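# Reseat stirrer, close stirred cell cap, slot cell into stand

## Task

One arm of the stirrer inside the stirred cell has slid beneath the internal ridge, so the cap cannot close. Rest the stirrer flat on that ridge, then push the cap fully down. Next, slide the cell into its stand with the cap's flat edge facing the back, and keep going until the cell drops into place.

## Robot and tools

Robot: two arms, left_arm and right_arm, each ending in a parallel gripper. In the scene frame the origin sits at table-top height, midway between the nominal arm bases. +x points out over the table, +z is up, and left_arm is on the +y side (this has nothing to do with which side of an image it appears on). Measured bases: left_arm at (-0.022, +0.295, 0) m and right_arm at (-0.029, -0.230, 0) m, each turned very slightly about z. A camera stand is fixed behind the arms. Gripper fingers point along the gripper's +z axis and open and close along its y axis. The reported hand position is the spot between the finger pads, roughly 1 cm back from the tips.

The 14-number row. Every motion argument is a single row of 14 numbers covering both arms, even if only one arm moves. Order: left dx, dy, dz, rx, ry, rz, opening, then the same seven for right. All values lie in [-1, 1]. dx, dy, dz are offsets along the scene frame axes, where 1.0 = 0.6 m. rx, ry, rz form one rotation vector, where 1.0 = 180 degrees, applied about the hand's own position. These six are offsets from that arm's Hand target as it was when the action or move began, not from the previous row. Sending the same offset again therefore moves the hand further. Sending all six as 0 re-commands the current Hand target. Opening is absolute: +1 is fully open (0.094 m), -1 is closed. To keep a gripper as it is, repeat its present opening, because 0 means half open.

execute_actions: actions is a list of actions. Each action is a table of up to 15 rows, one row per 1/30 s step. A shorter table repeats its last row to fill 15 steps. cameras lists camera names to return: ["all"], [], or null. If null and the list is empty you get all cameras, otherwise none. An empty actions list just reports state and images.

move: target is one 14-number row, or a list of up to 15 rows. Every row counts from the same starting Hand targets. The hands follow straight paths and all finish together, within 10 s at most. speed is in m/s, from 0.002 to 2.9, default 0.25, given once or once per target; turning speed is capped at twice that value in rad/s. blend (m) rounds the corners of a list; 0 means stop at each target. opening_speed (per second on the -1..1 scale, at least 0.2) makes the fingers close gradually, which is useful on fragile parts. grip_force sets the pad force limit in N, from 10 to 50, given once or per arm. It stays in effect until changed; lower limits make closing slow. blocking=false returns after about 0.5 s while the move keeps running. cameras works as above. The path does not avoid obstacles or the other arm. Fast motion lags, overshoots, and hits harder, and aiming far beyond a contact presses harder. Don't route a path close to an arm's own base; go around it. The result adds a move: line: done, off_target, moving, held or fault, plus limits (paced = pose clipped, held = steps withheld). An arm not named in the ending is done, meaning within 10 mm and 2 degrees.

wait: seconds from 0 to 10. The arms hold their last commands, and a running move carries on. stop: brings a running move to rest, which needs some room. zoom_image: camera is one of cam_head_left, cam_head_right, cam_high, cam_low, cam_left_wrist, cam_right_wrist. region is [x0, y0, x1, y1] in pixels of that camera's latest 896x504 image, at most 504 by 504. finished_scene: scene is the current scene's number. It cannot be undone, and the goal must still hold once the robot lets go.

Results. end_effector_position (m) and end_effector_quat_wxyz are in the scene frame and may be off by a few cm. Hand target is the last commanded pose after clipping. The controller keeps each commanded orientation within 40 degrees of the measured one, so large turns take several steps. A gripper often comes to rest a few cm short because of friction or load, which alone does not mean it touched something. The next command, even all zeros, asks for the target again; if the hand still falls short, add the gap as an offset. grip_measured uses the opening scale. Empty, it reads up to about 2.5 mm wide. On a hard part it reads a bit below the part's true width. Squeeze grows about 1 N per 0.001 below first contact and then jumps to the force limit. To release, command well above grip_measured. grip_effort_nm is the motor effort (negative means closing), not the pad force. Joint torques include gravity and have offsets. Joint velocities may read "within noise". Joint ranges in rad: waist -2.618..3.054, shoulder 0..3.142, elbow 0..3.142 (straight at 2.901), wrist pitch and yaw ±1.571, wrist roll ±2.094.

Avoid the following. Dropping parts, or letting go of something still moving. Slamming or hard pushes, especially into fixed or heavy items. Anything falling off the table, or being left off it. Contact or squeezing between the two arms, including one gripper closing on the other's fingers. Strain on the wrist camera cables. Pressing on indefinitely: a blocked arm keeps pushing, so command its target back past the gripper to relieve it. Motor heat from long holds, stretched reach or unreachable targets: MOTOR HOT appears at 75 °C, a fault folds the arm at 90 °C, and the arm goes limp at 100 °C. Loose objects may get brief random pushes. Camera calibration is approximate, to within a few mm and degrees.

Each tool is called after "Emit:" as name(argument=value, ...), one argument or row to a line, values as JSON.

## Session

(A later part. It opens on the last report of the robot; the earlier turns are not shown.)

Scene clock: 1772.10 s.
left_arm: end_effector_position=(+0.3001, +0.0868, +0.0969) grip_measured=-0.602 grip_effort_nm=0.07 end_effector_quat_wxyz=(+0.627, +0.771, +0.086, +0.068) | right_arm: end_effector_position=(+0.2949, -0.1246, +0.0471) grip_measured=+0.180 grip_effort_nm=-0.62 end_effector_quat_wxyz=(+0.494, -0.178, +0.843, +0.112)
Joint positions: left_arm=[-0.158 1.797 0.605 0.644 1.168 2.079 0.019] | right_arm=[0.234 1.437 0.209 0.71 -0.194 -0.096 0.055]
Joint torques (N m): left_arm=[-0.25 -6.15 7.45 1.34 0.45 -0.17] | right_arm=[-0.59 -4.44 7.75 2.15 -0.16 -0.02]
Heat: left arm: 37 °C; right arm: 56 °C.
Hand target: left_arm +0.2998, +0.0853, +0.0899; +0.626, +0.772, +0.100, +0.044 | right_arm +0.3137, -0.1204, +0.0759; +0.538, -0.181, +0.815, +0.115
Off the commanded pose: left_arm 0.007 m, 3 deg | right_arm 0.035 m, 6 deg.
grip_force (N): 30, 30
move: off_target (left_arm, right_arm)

Emit:
execute_actions(
  actions=[],
  cameras=["cam_left_wrist","cam_right_wrist"],
)

Emit:
zoom_image(
  camera="cam_left_wrist",
  region=[300, 0, 560, 300],
)

Scene clock: 1776.27 s.
left_arm: end_effector_position=(+0.3001, +0.0868, +0.0969) grip_measured=-0.602 grip_effort_nm=0.07 end_effector_quat_wxyz=(+0.627, +0.771, +0.086, +0.068) | right_arm: end_effector_position=(+0.2948, -0.1246, +0.0469) grip_measured=+0.180 grip_effort_nm=-0.62 end_effector_quat_wxyz=(+0.494, -0.178, +0.844, +0.112)
Joint positions: left_arm=[-0.158 1.797 0.605 0.644 1.168 2.079 0.019] | right_arm=[0.234 1.437 0.209 0.709 -0.194 -0.096 0.055]
Joint velocities: within noise
Joint torques (N m): left_arm=[-0.25 -6.13 7.43 1.35 0.43 -0.16] | right_arm=[-0.57 -4.27 7.75 2.15 -0.16 -0.01]
Heat: left arm: 37 °C; right arm: 56 °C.
Hand target: left_arm +0.2998, +0.0853, +0.0899; +0.626, +0.772, +0.100, +0.044 | right_arm +0.3137, -0.1204, +0.0758; +0.538, -0.181, +0.815, +0.115
Tool commands: left_gripper/opening=-0.6 right_gripper/opening=+0.08
Off the commanded pose: left_arm 0.007 m, 3 deg | right_arm 0.035 m, 6 deg.
grip_force (N): 30, 30
camera_calibration:
cam_left_wrist: T_world_to_cam=[[-0.0494328, 0.193098, -0.979934, 0.0942392], [0.799607, 0.595564, 0.0770207, -0.258267], [0.598486, -0.779754, -0.183843, -0.00267302], [0, 0, 0, 1]] pos_world=[0.21277, 0.133533, 0.111749]
cam_right_wrist: T_world_to_cam=[[0.41114, -0.91154, 0.00768337, -0.236657], [-0.741279, -0.339227, -0.579163, 0.240813], [0.530536, 0.232421, -0.815176, 0.000316856], [0, 0, 0, 1]] pos_world=[0.27564, -0.134106, 0.141546]
Images, in order (width x height): cam_left_wrist 896x504, cam_right_wrist 896x504.

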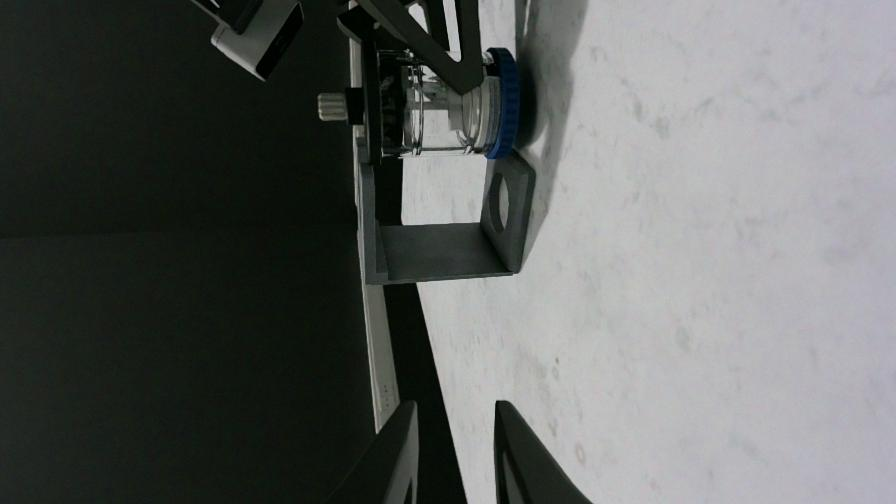

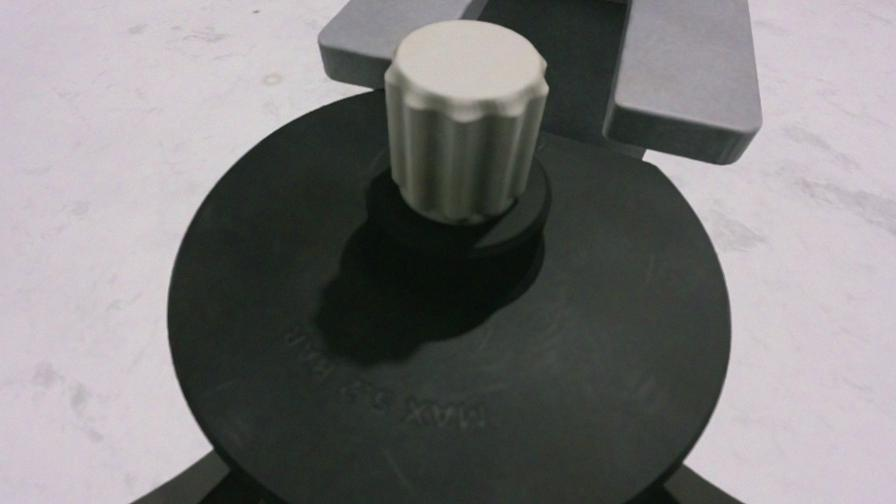

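Scaled by 1.680 from the camera's 896x504 image, which has a finer 1280x720 frame.

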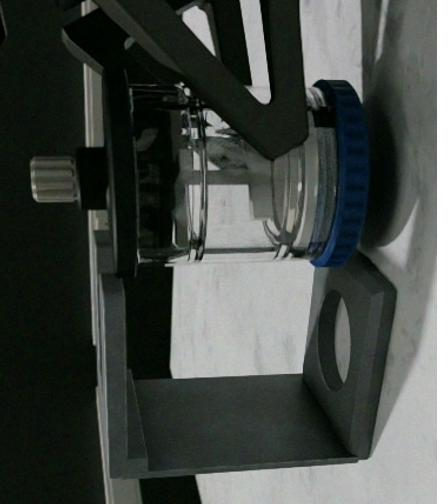

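Emit:
move(
  target=[0,0,0,0,0,0,-0.6,-0.008,0.002,-0.015,0.0,0,0,0.08],
  speed=0.05,
  cameras=["cam_left_wrist","cam_right_wrist"],
)

Emit:
zoom_image(
  camera="cam_left_wrist",
  region=[300, 0, 560, 300],
)

Scene clock: 1788.53 s.
left_arm: end_effector_position=(+0.3001, +0.0868, +0.0969) grip_measured=-0.602 grip_effort_nm=0.07 end_effector_quat_wxyz=(+0.627, +0.771, +0.086, +0.068) | right_arm: end_effector_position=(+0.2981, -0.1239, +0.0460) grip_measured=+0.180 grip_effort_nm=-0.62 end_effector_quat_wxyz=(+0.500, -0.179, +0.840, +0.112)
Joint positions: left_arm=[-0.158 1.797 0.605 0.644 1.168 2.079 0.019] | right_arm=[0.234 1.474 0.209 0.759 -0.194 -0.096 0.055]
Joint velocities: left_arm=[-0.012 0.007 -0.017 -0.154 -0.007 -0.051 0] | right_arm=[within noise]
Joint torques (N m): left_arm=[-0.25 -6.16 7.39 1.34 0.42 -0.16] | right_arm=[0.36 -3.79 5.08 2.39 -0.12 0.02]
Heat: left arm: 37 °C; right arm: 56 °C.
Hand target: left_arm +0.2998, +0.0853, +0.0899; +0.626, +0.772, +0.100, +0.044 | right_arm +0.3089, -0.1192, +0.0667; +0.538, -0.181, +0.815, +0.115
Off the commanded pose: left_arm 0.007 m, 3 deg | right_arm 0.024 m, 5 deg.
grip_force (N): 30, 30
move: off_target (left_arm, right_arm)
camera_calibration:
cam_left_wrist: T_world_to_cam=[[-0.0494328, 0.193098, -0.979934, 0.0942392], [0.799607, 0.595564, 0.0770207, -0.258267], [0.598486, -0.779754, -0.183843, -0.00267302], [0, 0, 0, 1]] pos_world=[0.21277, 0.133533, 0.111749]
cam_right_wrist: T_world_to_cam=[[0.41116, -0.911497, 0.0109481, -0.237512], [-0.733511, -0.337957, -0.5897, 0.241329], [0.54121, 0.234431, -0.807548, -0.00565341], [0, 0, 0, 1]] pos_world=[0.277733, -0.133607, 0.140347]
Images, in order (width x height): cam_left_wrist 896x504, cam_right_wrist 896x504.

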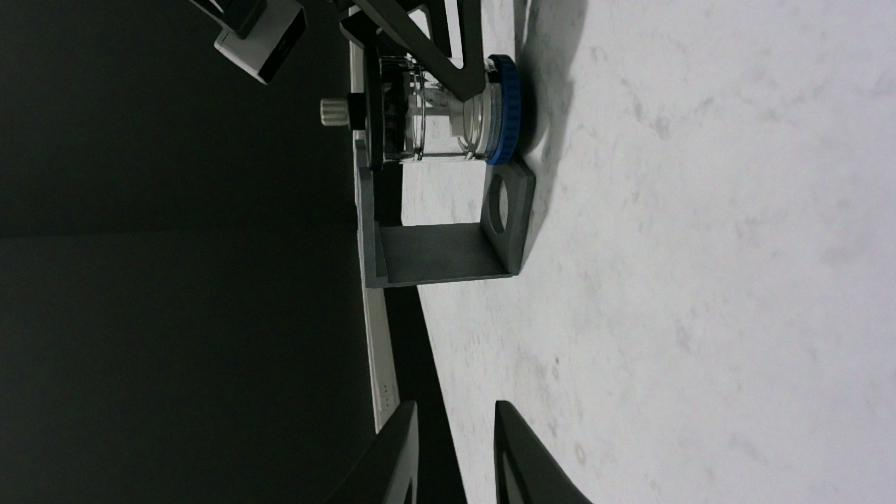

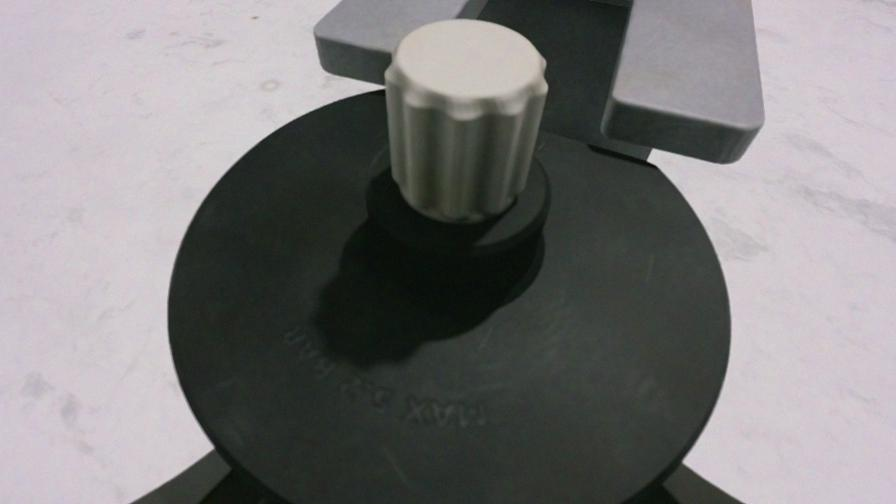

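Scaled by 1.680 from the camera's 896x504 image, which has a finer 1280x720 frame.

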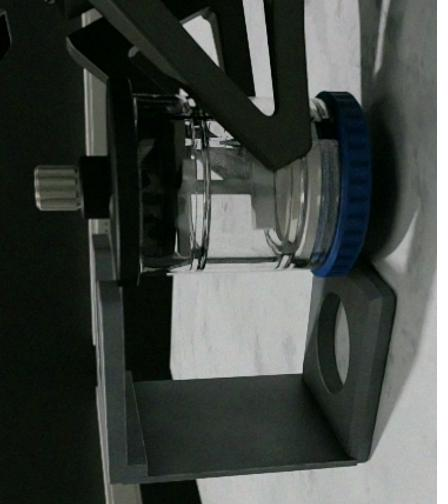

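Emit:
move(
  target=[0,0,0,0,0,0,-0.6,-0.025,-0.002,-0.007,0.0,0,0,0.08],
  speed=0.05,
  cameras=["cam_left_wrist","cam_right_wrist"],
)

Emit:
zoom_image(
  camera="cam_left_wrist",
  region=[300, 0, 560, 300],
)

Scene clock: 1803.80 s.
left_arm: end_effector_position=(+0.3001, +0.0868, +0.0969) grip_measured=-0.602 grip_effort_nm=0.07 end_effector_quat_wxyz=(+0.627, +0.771, +0.086, +0.068) | right_arm: end_effector_position=(+0.2846, -0.1242, +0.0376) grip_measured=+0.180 grip_effort_nm=-0.62 end_effector_quat_wxyz=(+0.495, -0.182, +0.842, +0.113)
Joint positions: left_arm=[-0.158 1.797 0.605 0.644 1.168 2.079 0.019] | right_arm=[0.242 1.47 0.155 0.8 -0.194 -0.096 0.055]
Joint torques (N m): left_arm=[-0.21 -6.16 7.41 1.33 0.43 -0.17] | right_arm=[0.66 -5.53 4.45 2.26 -0.05 0.08]
Heat: left arm: 37 °C; right arm: 58 °C.
Hand target: left_arm +0.2998, +0.0853, +0.0899; +0.626, +0.772, +0.100, +0.044 | right_arm +0.2939, -0.1204, +0.0625; +0.538, -0.181, +0.815, +0.115
Off the commanded pose: left_arm 0.007 m, 3 deg | right_arm 0.027 m, 6 deg.
grip_force (N): 30, 30
move: off_target (left_arm, right_arm)
camera_calibration:
cam_left_wrist: T_world_to_cam=[[-0.0494328, 0.193098, -0.979934, 0.0942392], [0.799607, 0.595564, 0.0770207, -0.258267], [0.598486, -0.779754, -0.183843, -0.00267302], [0, 0, 0, 1]] pos_world=[0.21277, 0.133533, 0.111749]
cam_right_wrist: T_world_to_cam=[[0.418213, -0.908305, 0.00897202, -0.233654], [-0.736151, -0.344701, -0.582463, 0.225917], [0.532146, 0.236989, -0.812808, -0.00189273], [0, 0, 0, 1]] pos_world=[0.265033, -0.133906, 0.132146]
Images, in order (width x height): cam_left_wrist 896x504, cam_right_wrist 896x504.

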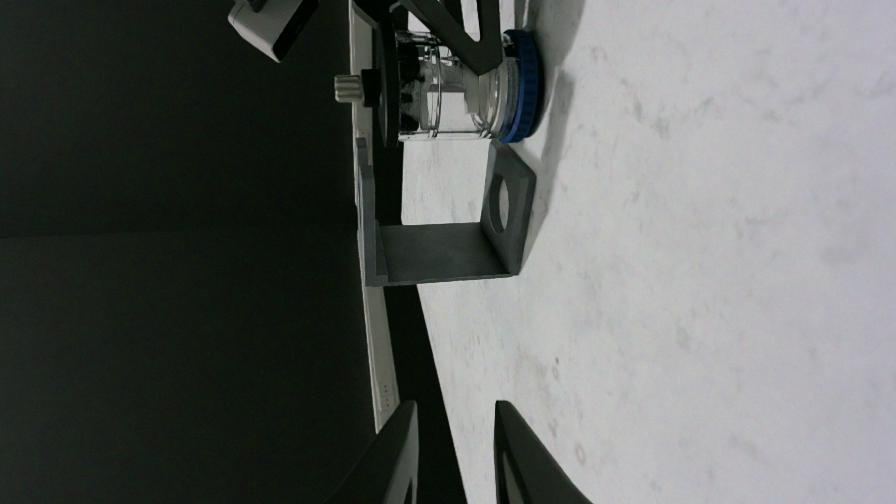

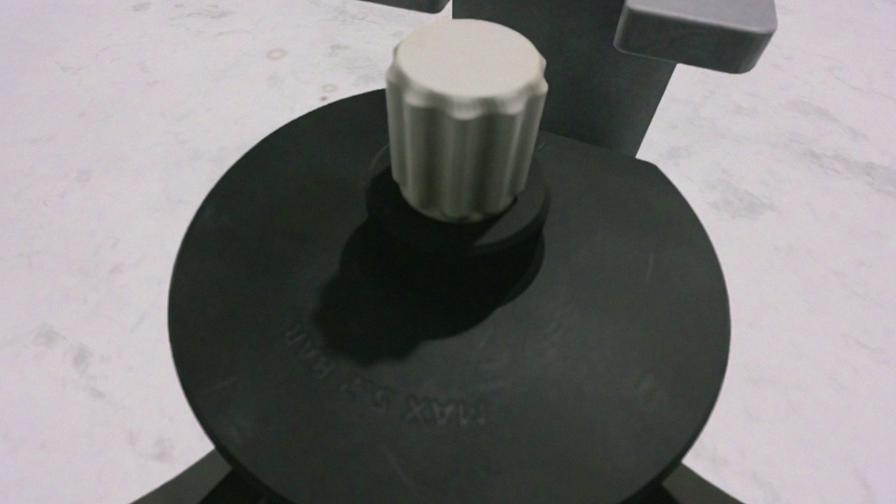

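Scaled by 1.680 from the camera's 896x504 image, which has a finer 1280x720 frame.

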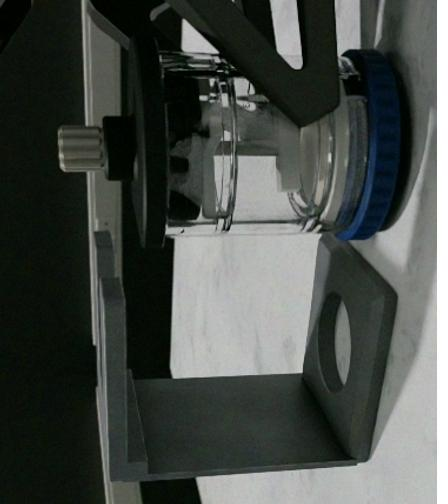

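Emit:
move(
  target=[0,0,0,0,0,0,-0.6,0.012,0.001,0.012,0.0,0,0,0.08],
  speed=0.05,
)

Emit:
move(
  target=[0,0,0,0,0,0,-0.6,0.008,0.001,0.003,0.0,0,0,0.08],
  speed=0.05,
)

Scene clock: 1811.00 s.
left_arm: end_effector_position=(+0.3001, +0.0868, +0.0969) grip_measured=-0.602 grip_effort_nm=0.07 end_effector_quat_wxyz=(+0.627, +0.771, +0.086, +0.068) | right_arm: end_effector_position=(+0.2814, -0.1249, +0.0372) grip_measured=+0.180 grip_effort_nm=-0.62 end_effector_quat_wxyz=(+0.489, -0.182, +0.846, +0.113)
Joint positions: left_arm=[-0.158 1.797 0.605 0.644 1.168 2.079 0.019] | right_arm=[0.242 1.439 0.155 0.752 -0.194 -0.096 0.055]
Joint torques (N m): left_arm=[-0.24 -6.13 7.42 1.33 0.43 -0.16] | right_arm=[0.25 -5.37 7.47 2.13 -0.06 0.08]
Heat: left arm: 37 °C; right arm: 58 °C.
Hand target: left_arm +0.2998, +0.0853, +0.0899; +0.626, +0.772, +0.100, +0.044 | right_arm +0.3011, -0.1198, +0.0697; +0.538, -0.181, +0.815, +0.115
Off the commanded pose: left_arm 0.007 m, 3 deg | right_arm 0.038 m, 7 deg.
grip_force (N): 30, 30
move: off_target (left_arm, right_arm)

Scene clock: 1811.77 s.
left_arm: end_effector_position=(+0.3001, +0.0868, +0.0969) grip_measured=-0.602 grip_effort_nm=0.07 end_effector_quat_wxyz=(+0.627, +0.771, +0.086, +0.068) | right_arm: end_effector_position=(+0.2869, -0.1237, +0.0429) grip_measured=+0.180 grip_effort_nm=-0.62 end_effector_quat_wxyz=(+0.494, -0.182, +0.843, +0.113)
Joint positions: left_arm=[-0.158 1.797 0.605 0.644 1.168 2.079 0.019] | right_arm=[0.242 1.433 0.176 0.739 -0.194 -0.096 0.055]
Joint torques (N m): left_arm=[-0.27 -6.15 7.42 1.32 0.43 -0.15] | right_arm=[0.01 -4.34 7.69 2.14 -0.07 0.05]
Heat: left arm: 37 °C; right arm: 58 °C.
Hand target: left_arm +0.2998, +0.0853, +0.0899; +0.626, +0.772, +0.100, +0.044 | right_arm +0.3058, -0.1192, +0.0715; +0.538, -0.181, +0.815, +0.115
Off the commanded pose: left_arm 0.007 m, 3 deg | right_arm 0.035 m, 6 deg.
grip_force (N): 30, 30
move: off_target (left_arm, right_arm)

Emit:
move(
  target=[0,0,0,0,0,0,-0.6,0.01,0.001,-0.001,0.0,0,0,0.08],
  speed=0.05,
  cameras=["cam_left_wrist","cam_right_wrist"],
)

Emit:
zoom_image(
  camera="cam_left_wrist",
  region=[300, 0, 560, 300],
)

Scene clock: 1817.63 s.
left_arm: end_effector_position=(+0.3001, +0.0868, +0.0969) grip_measured=-0.602 grip_effort_nm=0.08 end_effector_quat_wxyz=(+0.627, +0.771, +0.086, +0.068) | right_arm: end_effector_position=(+0.2917, -0.1227, +0.0434) grip_measured=+0.180 grip_effort_nm=-0.62 end_effector_quat_wxyz=(+0.493, -0.182, +0.843, +0.113)
Joint positions: left_arm=[-0.158 1.797 0.605 0.644 1.168 2.079 0.019] | right_arm=[0.242 1.451 0.196 0.735 -0.194 -0.096 0.055]
Joint torques (N m): left_arm=[-0.25 -6.15 7.38 1.33 0.45 -0.16] | right_arm=[-0.39 -3.67 7.71 2.32 -0.12 0.02]
Heat: left arm: 37 °C; right arm: 58 °C.
Hand target: left_arm +0.2998, +0.0853, +0.0899; +0.626, +0.772, +0.100, +0.044 | right_arm +0.3119, -0.1186, +0.0710; +0.538, -0.181, +0.815, +0.115
Off the commanded pose: left_arm 0.007 m, 3 deg | right_arm 0.034 m, 6 deg.
grip_force (N): 30, 30
move: off_target (left_arm, right_arm)
camera_calibration:
cam_left_wrist: T_world_to_cam=[[-0.0494328, 0.193098, -0.979934, 0.0942392], [0.799607, 0.595564, 0.0770207, -0.258267], [0.598486, -0.779754, -0.183843, -0.00267302], [0, 0, 0, 1]] pos_world=[0.21277, 0.133533, 0.111749]
cam_right_wrist: T_world_to_cam=[[0.418274, -0.908287, 0.00782383, -0.23524], [-0.739171, -0.345375, -0.578223, 0.235817], [0.527895, 0.236073, -0.815841, -0.000060662], [0, 0, 0, 1]] pos_world=[0.272736, -0.132206, 0.138146]
Images, in order (width x height): cam_left_wrist 896x504, cam_right_wrist 896x504.

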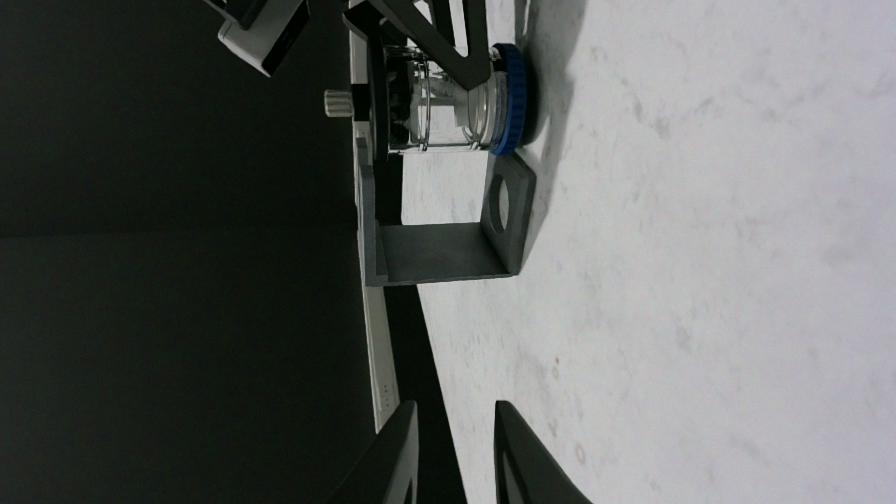

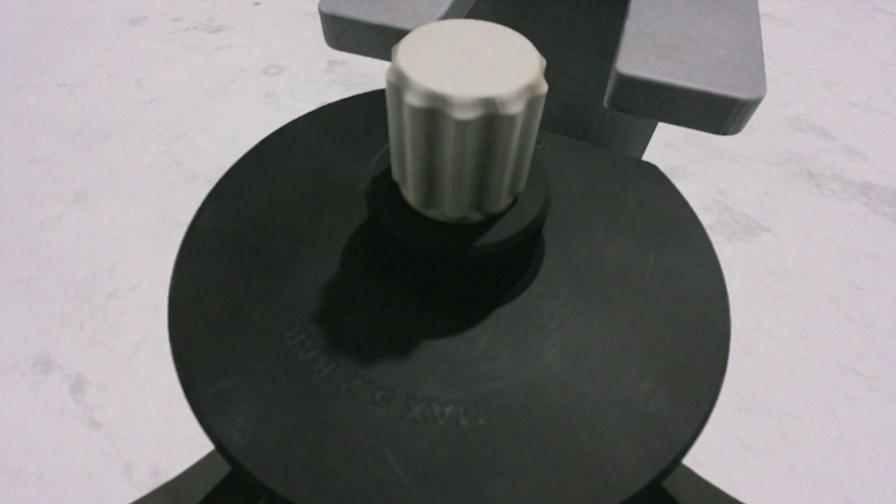

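Scaled by 1.680 from the camera's 896x504 image, which has a finer 1280x720 frame.

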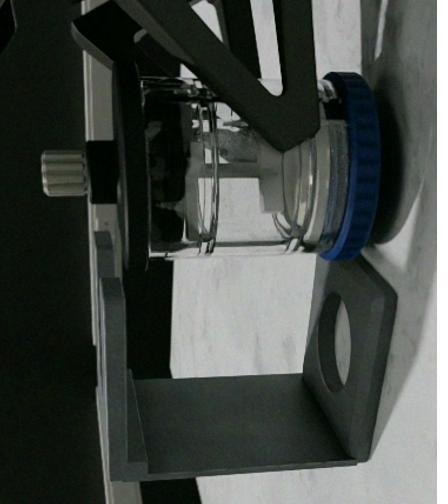

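Emit:
move(
  target=[0,0,0,0,0,0,-0.6,0.006,0.001,-0.005,0.0,0,0,0.08],
  speed=0.05,
  cameras=["cam_left_wrist","cam_right_wrist"],
)

Emit:
zoom_image(
  camera="cam_left_wrist",
  region=[340, 60, 560, 300],
)

Scene clock: 1837.23 s.
left_arm: end_effector_position=(+0.3001, +0.0868, +0.0969) grip_measured=-0.602 grip_effort_nm=0.07 end_effector_quat_wxyz=(+0.627, +0.771, +0.086, +0.068) | right_arm: end_effector_position=(+0.2947, -0.1220, +0.0400) grip_measured=+0.180 grip_effort_nm=-0.62 end_effector_quat_wxyz=(+0.491, -0.182, +0.844, +0.113)
Joint positions: left_arm=[-0.158 1.797 0.605 0.644 1.168 2.079 0.019] | right_arm=[0.242 1.487 0.204 0.758 -0.194 -0.096 0.055]
Joint torques (N m): left_arm=[-0.24 -6.17 7.47 1.33 0.43 -0.17] | right_arm=[-0.28 -3.78 7.51 2.28 -0.13 0.02]
Heat: left arm: 37 °C; right arm: 59 °C.
Hand target: left_arm +0.2998, +0.0853, +0.0899; +0.626, +0.772, +0.100, +0.044 | right_arm +0.3155, -0.1180, +0.0680; +0.538, -0.181, +0.815, +0.115
Off the commanded pose: left_arm 0.007 m, 3 deg | right_arm 0.035 m, 6 deg.
grip_force (N): 30, 30
move: off_target (left_arm, right_arm)
camera_calibration:
cam_left_wrist: T_world_to_cam=[[-0.0494328, 0.193098, -0.979934, 0.0942392], [0.799607, 0.595564, 0.0770207, -0.258267], [0.598486, -0.779754, -0.183843, -0.00267302], [0, 0, 0, 1]] pos_world=[0.21277, 0.133533, 0.111749]
cam_right_wrist: T_world_to_cam=[[0.418221, -0.908319, 0.006996, -0.235836], [-0.741328, -0.345763, -0.575223, 0.236674], [0.524905, 0.235384, -0.817967, -0.00372204], [0, 0, 0, 1]] pos_world=[0.276038, -0.131505, 0.134746]
Images, in order (width x height): cam_left_wrist 896x504, cam_right_wrist 896x504.

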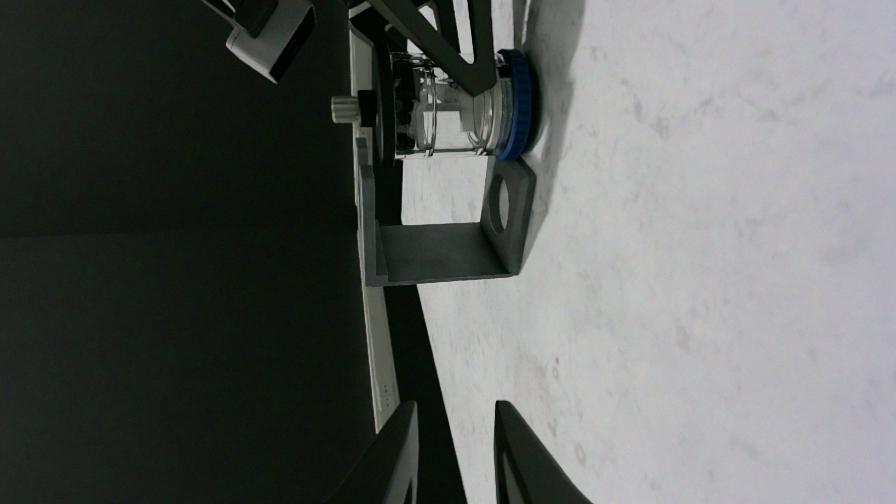

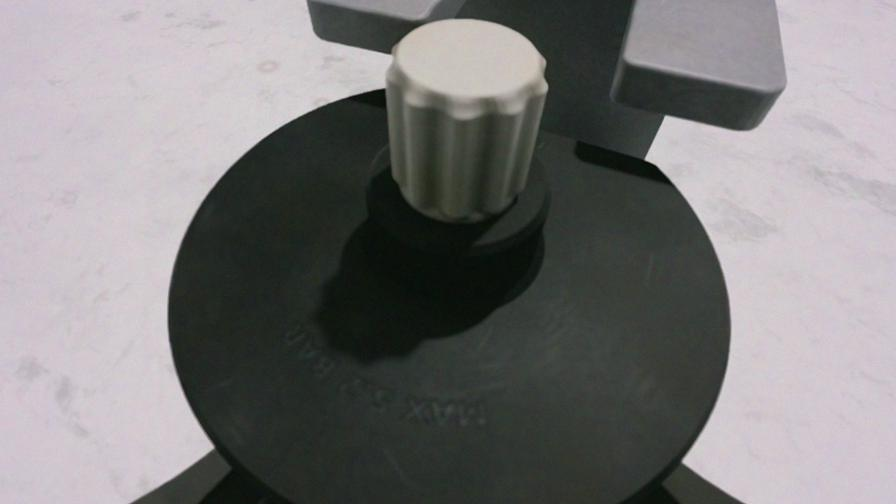

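Scaled by 2.100 from the camera's 896x504 image, which has a finer 1280x720 frame.

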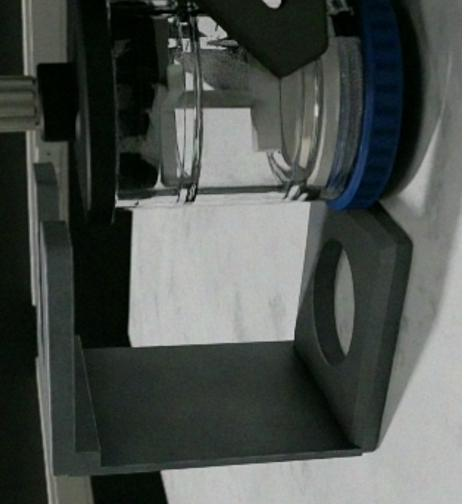

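Emit:
move(
  target=[0,0,0,0,0,0,-0.6,0.012,0.001,0.004,0.0,0,0,0.08],
  speed=0.05,
  cameras=["cam_left_wrist","cam_right_wrist"],
)

Emit:
zoom_image(
  camera="cam_left_wrist",
  region=[340, 60, 560, 300],
)

Scene clock: 1859.13 s.
left_arm: end_effector_position=(+0.3001, +0.0868, +0.0969) grip_measured=-0.602 grip_effort_nm=0.07 end_effector_quat_wxyz=(+0.627, +0.771, +0.086, +0.068) | right_arm: end_effector_position=(+0.3029, -0.1202, +0.0442) grip_measured=+0.180 grip_effort_nm=-0.62 end_effector_quat_wxyz=(+0.496, -0.182, +0.842, +0.113)
Joint positions: left_arm=[-0.158 1.797 0.605 0.644 1.168 2.079 0.019] | right_arm=[0.242 1.504 0.234 0.756 -0.194 -0.096 0.055]
Joint torques (N m): left_arm=[-0.23 -6.19 7.41 1.34 0.44 -0.16] | right_arm=[-0.77 -4.05 7.53 2.22 -0.16 -0.01]
Heat: left arm: 37 °C; right arm: 60 °C.
Hand target: left_arm +0.2998, +0.0853, +0.0899; +0.626, +0.772, +0.100, +0.044 | right_arm +0.3226, -0.1174, +0.0703; +0.538, -0.181, +0.815, +0.115
Off the commanded pose: left_arm 0.007 m, 3 deg | right_arm 0.033 m, 6 deg.
grip_force (N): 30, 30
move: off_target (left_arm, right_arm)
camera_calibration:
cam_left_wrist: T_world_to_cam=[[-0.0494328, 0.193098, -0.979934, 0.0942392], [0.799607, 0.595564, 0.0770207, -0.258267], [0.598486, -0.779754, -0.183843, -0.00267302], [0, 0, 0, 1]] pos_world=[0.21277, 0.133533, 0.111749]
cam_right_wrist: T_world_to_cam=[[0.418149, -0.908332, 0.00916991, -0.237704], [-0.735519, -0.344484, -0.583389, 0.244515], [0.53307, 0.237199, -0.812141, -0.00748747], [0, 0, 0, 1]] pos_world=[0.283233, -0.129907, 0.138746]
Images, in order (width x height): cam_left_wrist 896x504, cam_right_wrist 896x504.

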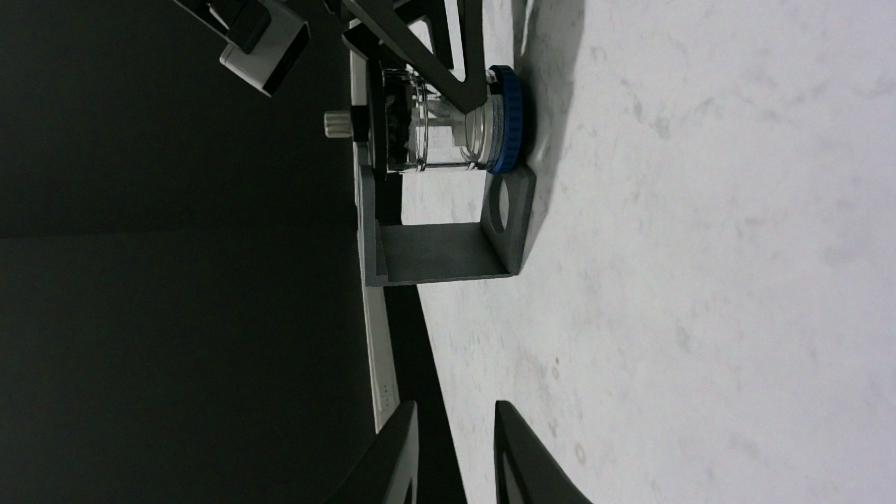

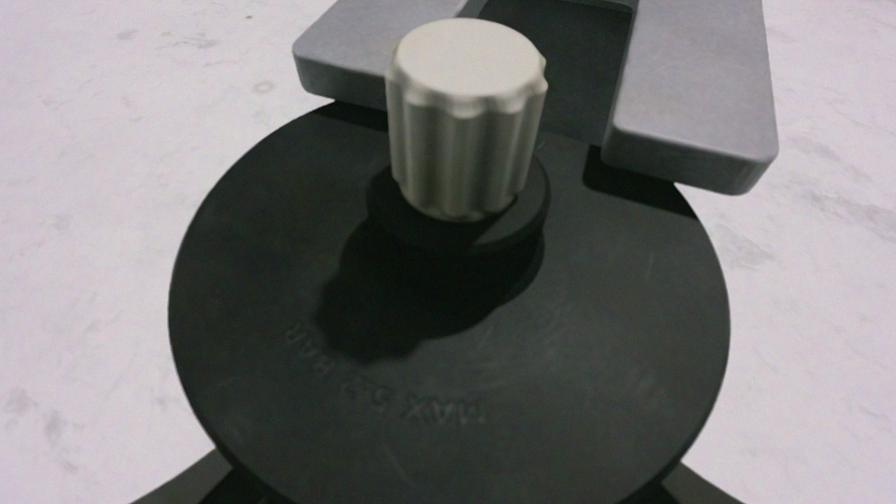

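Scaled by 2.100 from the camera's 896x504 image, which has a finer 1280x720 frame.

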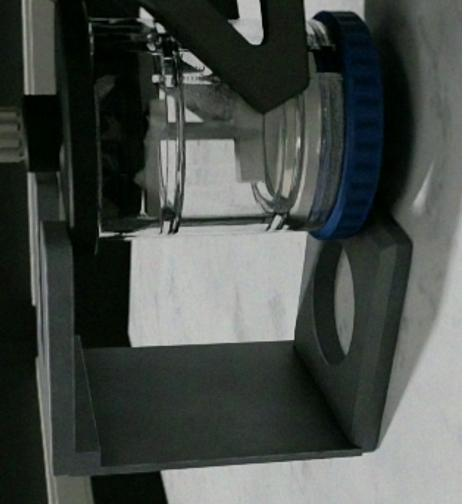

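Emit:
move(
  target=[0,0,0,0,0,0,-0.6,0.006,-0.004,-0.002,0.0,0,0,0.08],
  speed=0.05,
  cameras=["cam_left_wrist","cam_right_wrist"],
)

Emit:
zoom_image(
  camera="cam_left_wrist",
  region=[340, 60, 560, 300],
)

Scene clock: 1881.90 s.
left_arm: end_effector_position=(+0.3001, +0.0868, +0.0969) grip_measured=-0.602 grip_effort_nm=0.08 end_effector_quat_wxyz=(+0.627, +0.771, +0.086, +0.068) | right_arm: end_effector_position=(+0.3062, -0.1243, +0.0416) grip_measured=+0.180 grip_effort_nm=-0.62 end_effector_quat_wxyz=(+0.493, -0.178, +0.844, +0.111)
Joint positions: left_arm=[-0.158 1.797 0.605 0.644 1.168 2.079 0.019] | right_arm=[0.225 1.523 0.244 0.756 -0.201 -0.1 0.055]
Joint torques (N m): left_arm=[-0.32 -6.16 7.43 1.33 0.46 -0.16] | right_arm=[-0.59 -4.15 7.53 2.32 -0.21 -0.02]
Heat: left arm: 38 °C; right arm: 60 °C.
Hand target: left_arm +0.2998, +0.0853, +0.0899; +0.626, +0.772, +0.100, +0.044 | right_arm +0.3263, -0.1198, +0.0691; +0.538, -0.181, +0.815, +0.115
Off the commanded pose: left_arm 0.007 m, 3 deg | right_arm 0.034 m, 6 deg.
grip_force (N): 30, 30
move: off_target (left_arm, right_arm)
camera_calibration:
cam_left_wrist: T_world_to_cam=[[-0.0494328, 0.193098, -0.979934, 0.0942392], [0.799607, 0.595564, 0.0770207, -0.258267], [0.598486, -0.779754, -0.183843, -0.00267302], [0, 0, 0, 1]] pos_world=[0.21277, 0.133533, 0.111749]
cam_right_wrist: T_world_to_cam=[[0.409873, -0.912116, 0.00698753, -0.240549], [-0.743281, -0.338425, -0.577063, 0.246967], [0.528713, 0.231329, -0.81667, -0.00961238], [0, 0, 0, 1]] pos_world=[0.287243, -0.133605, 0.136346]
Images, in order (width x height): cam_left_wrist 896x504, cam_right_wrist 896x504.

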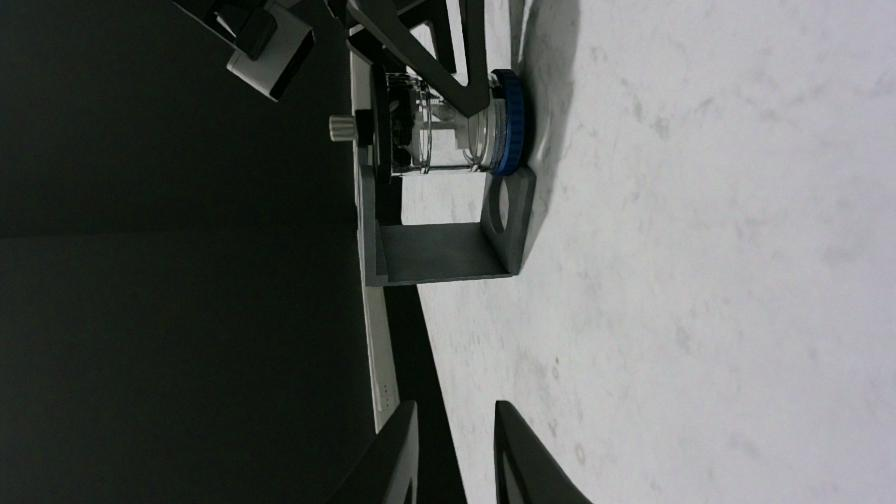

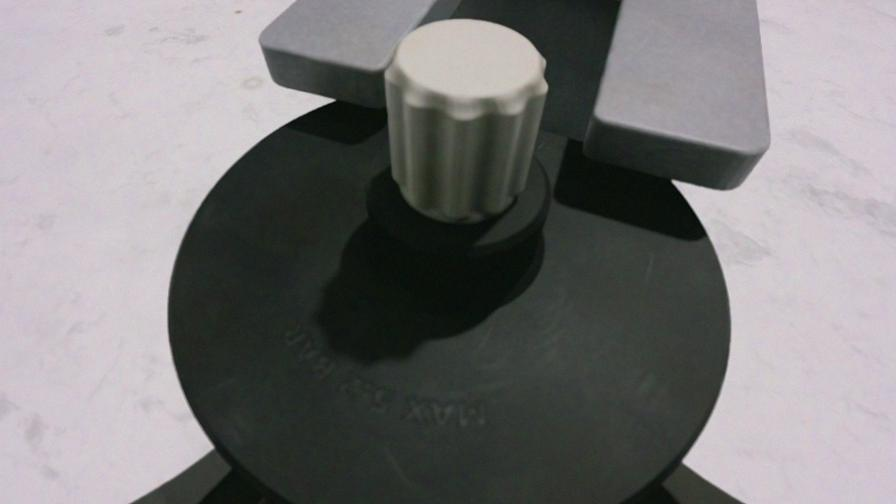

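Scaled by 2.100 from the camera's 896x504 image, which has a finer 1280x720 frame.

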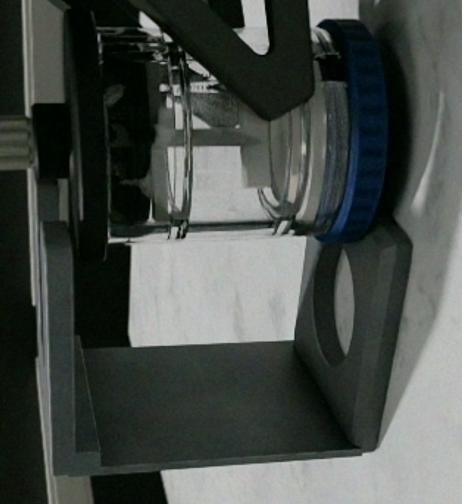

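Emit:
move(
  target=[0,0,0,0,0,0,-0.6,0.012,0.001,0.002,0.0,0,0,0.08],
  speed=0.05,
  cameras=["cam_left_wrist","cam_right_wrist"],
)

Emit:
zoom_image(
  camera="cam_left_wrist",
  region=[340, 60, 560, 300],
)

Scene clock: 1890.63 s.
left_arm: end_effector_position=(+0.3001, +0.0868, +0.0969) grip_measured=-0.602 grip_effort_nm=0.07 end_effector_quat_wxyz=(+0.627, +0.771, +0.086, +0.068) | right_arm: end_effector_position=(+0.3141, -0.1234, +0.0441) grip_measured=+0.180 grip_effort_nm=-0.62 end_effector_quat_wxyz=(+0.496, -0.178, +0.843, +0.111)
Joint positions: left_arm=[-0.158 1.797 0.605 0.644 1.168 2.079 0.019] | right_arm=[0.221 1.544 0.273 0.754 -0.205 -0.102 0.055]
Joint torques (N m): left_arm=[-0.23 -6.19 7.43 1.35 0.43 -0.18] | right_arm=[-0.59 -4.38 7.51 2.21 -0.18 -0.03]
Heat: left arm: 38 °C; right arm: 60 °C.
Hand target: left_arm +0.2998, +0.0853, +0.0899; +0.626, +0.772, +0.100, +0.044 | right_arm +0.3336, -0.1193, +0.0705; +0.538, -0.181, +0.815, +0.115
Off the commanded pose: left_arm 0.007 m, 3 deg | right_arm 0.033 m, 6 deg.
grip_force (N): 30, 30
move: off_target (left_arm, right_arm)
camera_calibration:
cam_left_wrist: T_world_to_cam=[[-0.0494328, 0.193098, -0.979934, 0.0942392], [0.799607, 0.595564, 0.0770207, -0.258267], [0.598486, -0.779754, -0.183843, -0.00267302], [0, 0, 0, 1]] pos_world=[0.21277, 0.133533, 0.111749]
cam_right_wrist: T_world_to_cam=[[0.410633, -0.911759, 0.00871402, -0.243283], [-0.7394, -0.338569, -0.581944, 0.253576], [0.533543, 0.232522, -0.813182, -0.0135773], [0, 0, 0, 1]] pos_world=[0.294639, -0.132806, 0.138646]
Images, in order (width x height): cam_left_wrist 896x504, cam_right_wrist 896x504.

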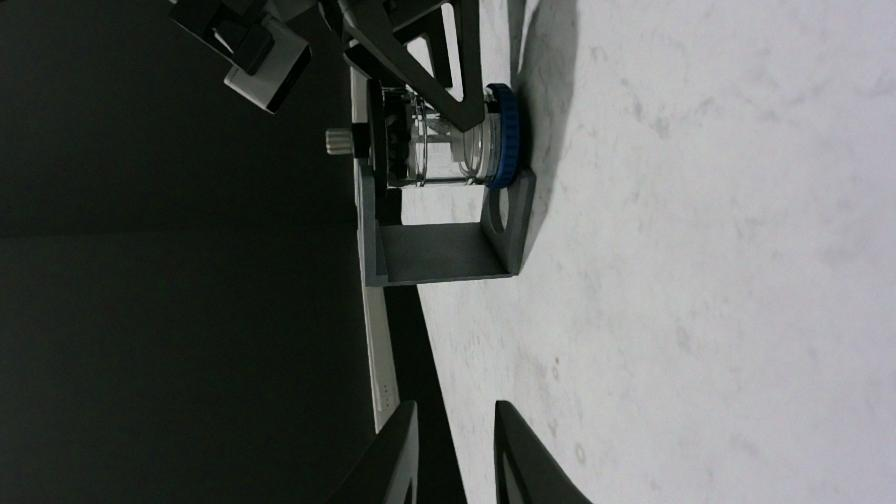

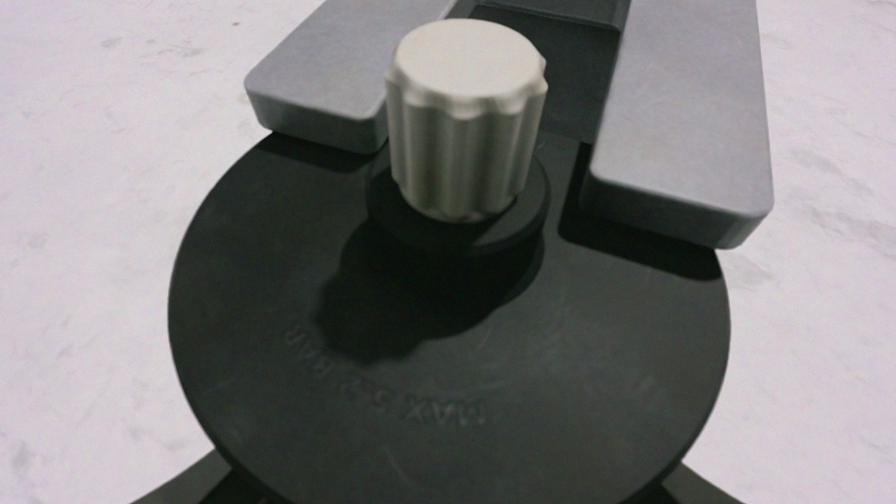

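Scaled by 2.100 from the camera's 896x504 image, which has a finer 1280x720 frame.

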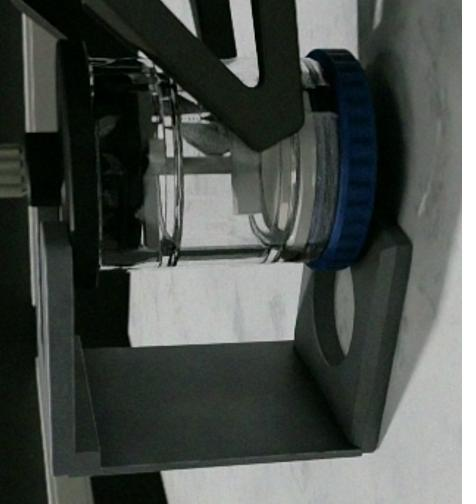

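Emit:
move(
  target=[0,0,0,0,0,0,-0.6,0.001,-0.005,-0.001,0.0,0,0,0.08],
  speed=0.05,
  cameras=["cam_right_wrist"],
)

Scene clock: 1900.17 s.
left_arm: end_effector_position=(+0.3001, +0.0868, +0.0969) grip_measured=-0.602 grip_effort_nm=0.07 end_effector_quat_wxyz=(+0.627, +0.771, +0.086, +0.068) | right_arm: end_effector_position=(+0.3144, -0.1251, +0.0438) grip_measured=+0.180 grip_effort_nm=-0.62 end_effector_quat_wxyz=(+0.496, -0.180, +0.842, +0.113)
Joint positions: left_arm=[-0.158 1.797 0.605 0.644 1.168 2.079 0.019] | right_arm=[0.208 1.547 0.273 0.756 -0.221 -0.11 0.055]
Joint torques (N m): left_arm=[-0.24 -6.15 7.43 1.33 0.45 -0.14] | right_arm=[-0.83 -4.1 7.64 2.25 -0.1 -0.02]
Heat: left arm: 38 °C; right arm: 60 °C.
Hand target: left_arm +0.2998, +0.0853, +0.0899; +0.626, +0.772, +0.100, +0.044 | right_arm +0.3341, -0.1223, +0.0697; +0.538, -0.181, +0.815, +0.115
Off the commanded pose: left_arm 0.007 m, 3 deg | right_arm 0.033 m, 6 deg.
grip_force (N): 30, 30
move: off_target (left_arm, right_arm)
camera_calibration:
cam_right_wrist: T_world_to_cam=[[0.415348, -0.909631, 0.00759385, -0.246176], [-0.737451, -0.341593, -0.58265, 0.252059], [0.532591, 0.236402, -0.812688, -0.0127782], [0, 0, 0, 1]] pos_world=[0.294935, -0.134807, 0.138347]
Images, in order (width x height): cam_right_wrist 896x504.

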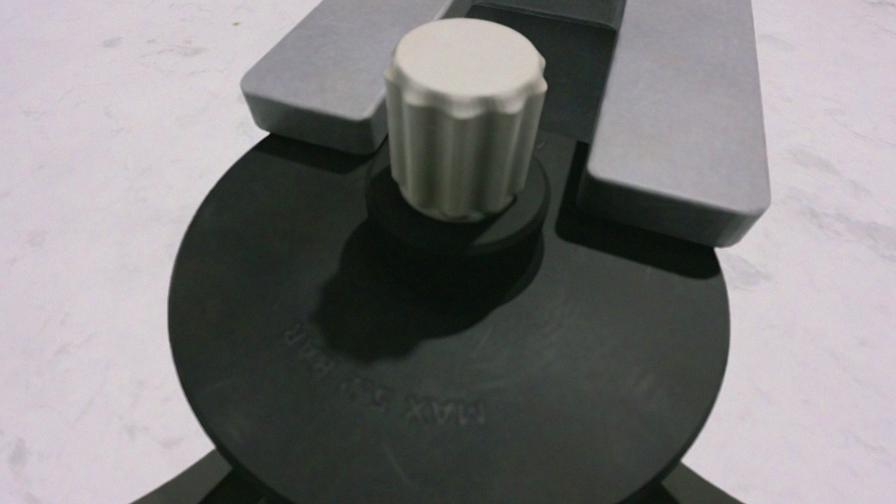

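Emit:
move(
  target=[0,0,0,0,0,0,-0.6,0.001,-0.005,-0.004,0.0,0,0,0.08],
  speed=0.05,
  cameras=["cam_right_wrist","cam_left_wrist"],
)

Emit:
zoom_image(
  camera="cam_left_wrist",
  region=[340, 60, 560, 300],
)

Scene clock: 1908.23 s.
left_arm: end_effector_position=(+0.3001, +0.0868, +0.0969) grip_measured=-0.602 grip_effort_nm=0.08 end_effector_quat_wxyz=(+0.627, +0.771, +0.086, +0.068) | right_arm: end_effector_position=(+0.3162, -0.1267, +0.0436) grip_measured=+0.180 grip_effort_nm=-0.62 end_effector_quat_wxyz=(+0.499, -0.181, +0.840, +0.115)
Joint positions: left_arm=[-0.158 1.797 0.605 0.644 1.168 2.079 0.019] | right_arm=[0.195 1.562 0.273 0.778 -0.237 -0.116 0.055]
Joint torques (N m): left_arm=[-0.24 -6.17 7.42 1.35 0.44 -0.18] | right_arm=[-0.72 -4.16 7.19 2.18 -0.16 -0.02]
Heat: left arm: 38 °C; right arm: 60 °C.
Hand target: left_arm +0.2998, +0.0853, +0.0899; +0.626, +0.772, +0.100, +0.044 | right_arm +0.3347, -0.1252, +0.0674; +0.538, -0.181, +0.815, +0.115
Off the commanded pose: left_arm 0.007 m, 3 deg | right_arm 0.030 m, 5 deg.
grip_force (N): 30, 30
move: off_target (left_arm, right_arm)
camera_calibration:
cam_left_wrist: T_world_to_cam=[[-0.0494328, 0.193098, -0.979934, 0.0942392], [0.799607, 0.595564, 0.0770207, -0.258267], [0.598486, -0.779754, -0.183843, -0.00267302], [0, 0, 0, 1]] pos_world=[0.21277, 0.133533, 0.111749]
cam_right_wrist: T_world_to_cam=[[0.418416, -0.908229, 0.00696024, -0.249169], [-0.732022, -0.341755, -0.589362, 0.251212], [0.537654, 0.241504, -0.807839, -0.0146568], [0, 0, 0, 1]] pos_world=[0.296029, -0.136909, 0.137949]
Images, in order (width x height): cam_left_wrist 896x504, cam_right_wrist 896x504.

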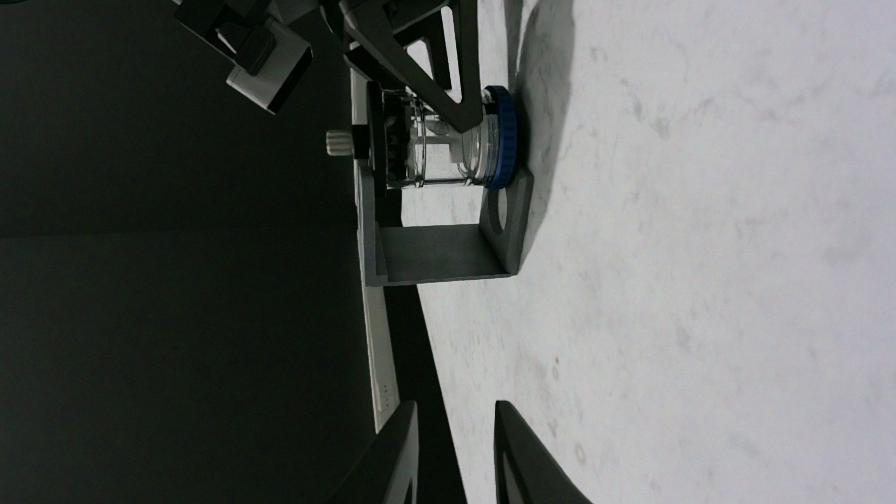

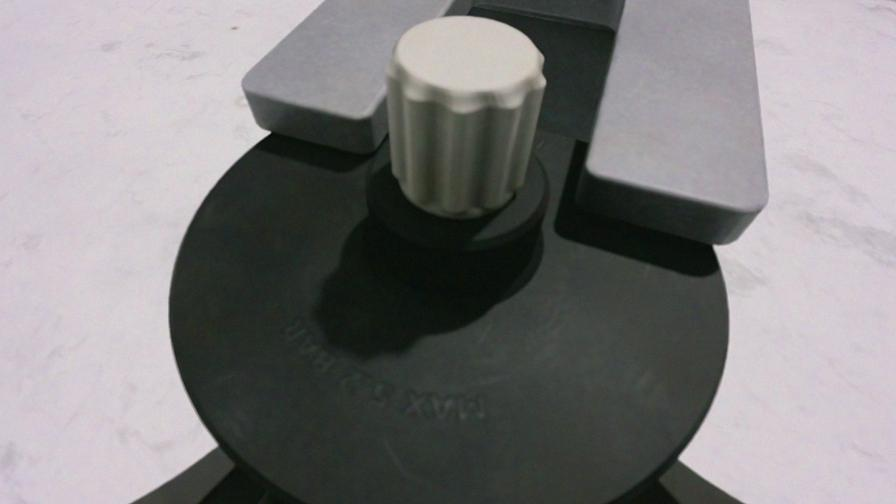

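Scaled by 2.100 from the camera's 896x504 image, which has a finer 1280x720 frame.

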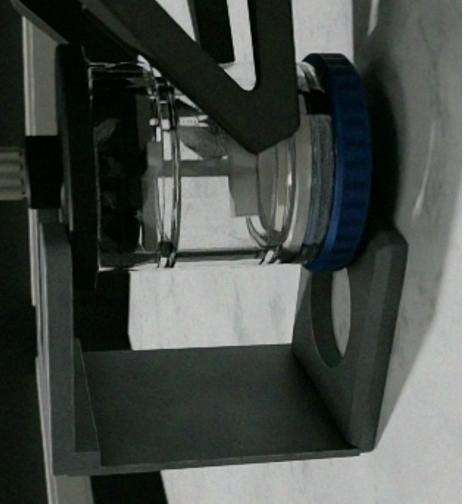

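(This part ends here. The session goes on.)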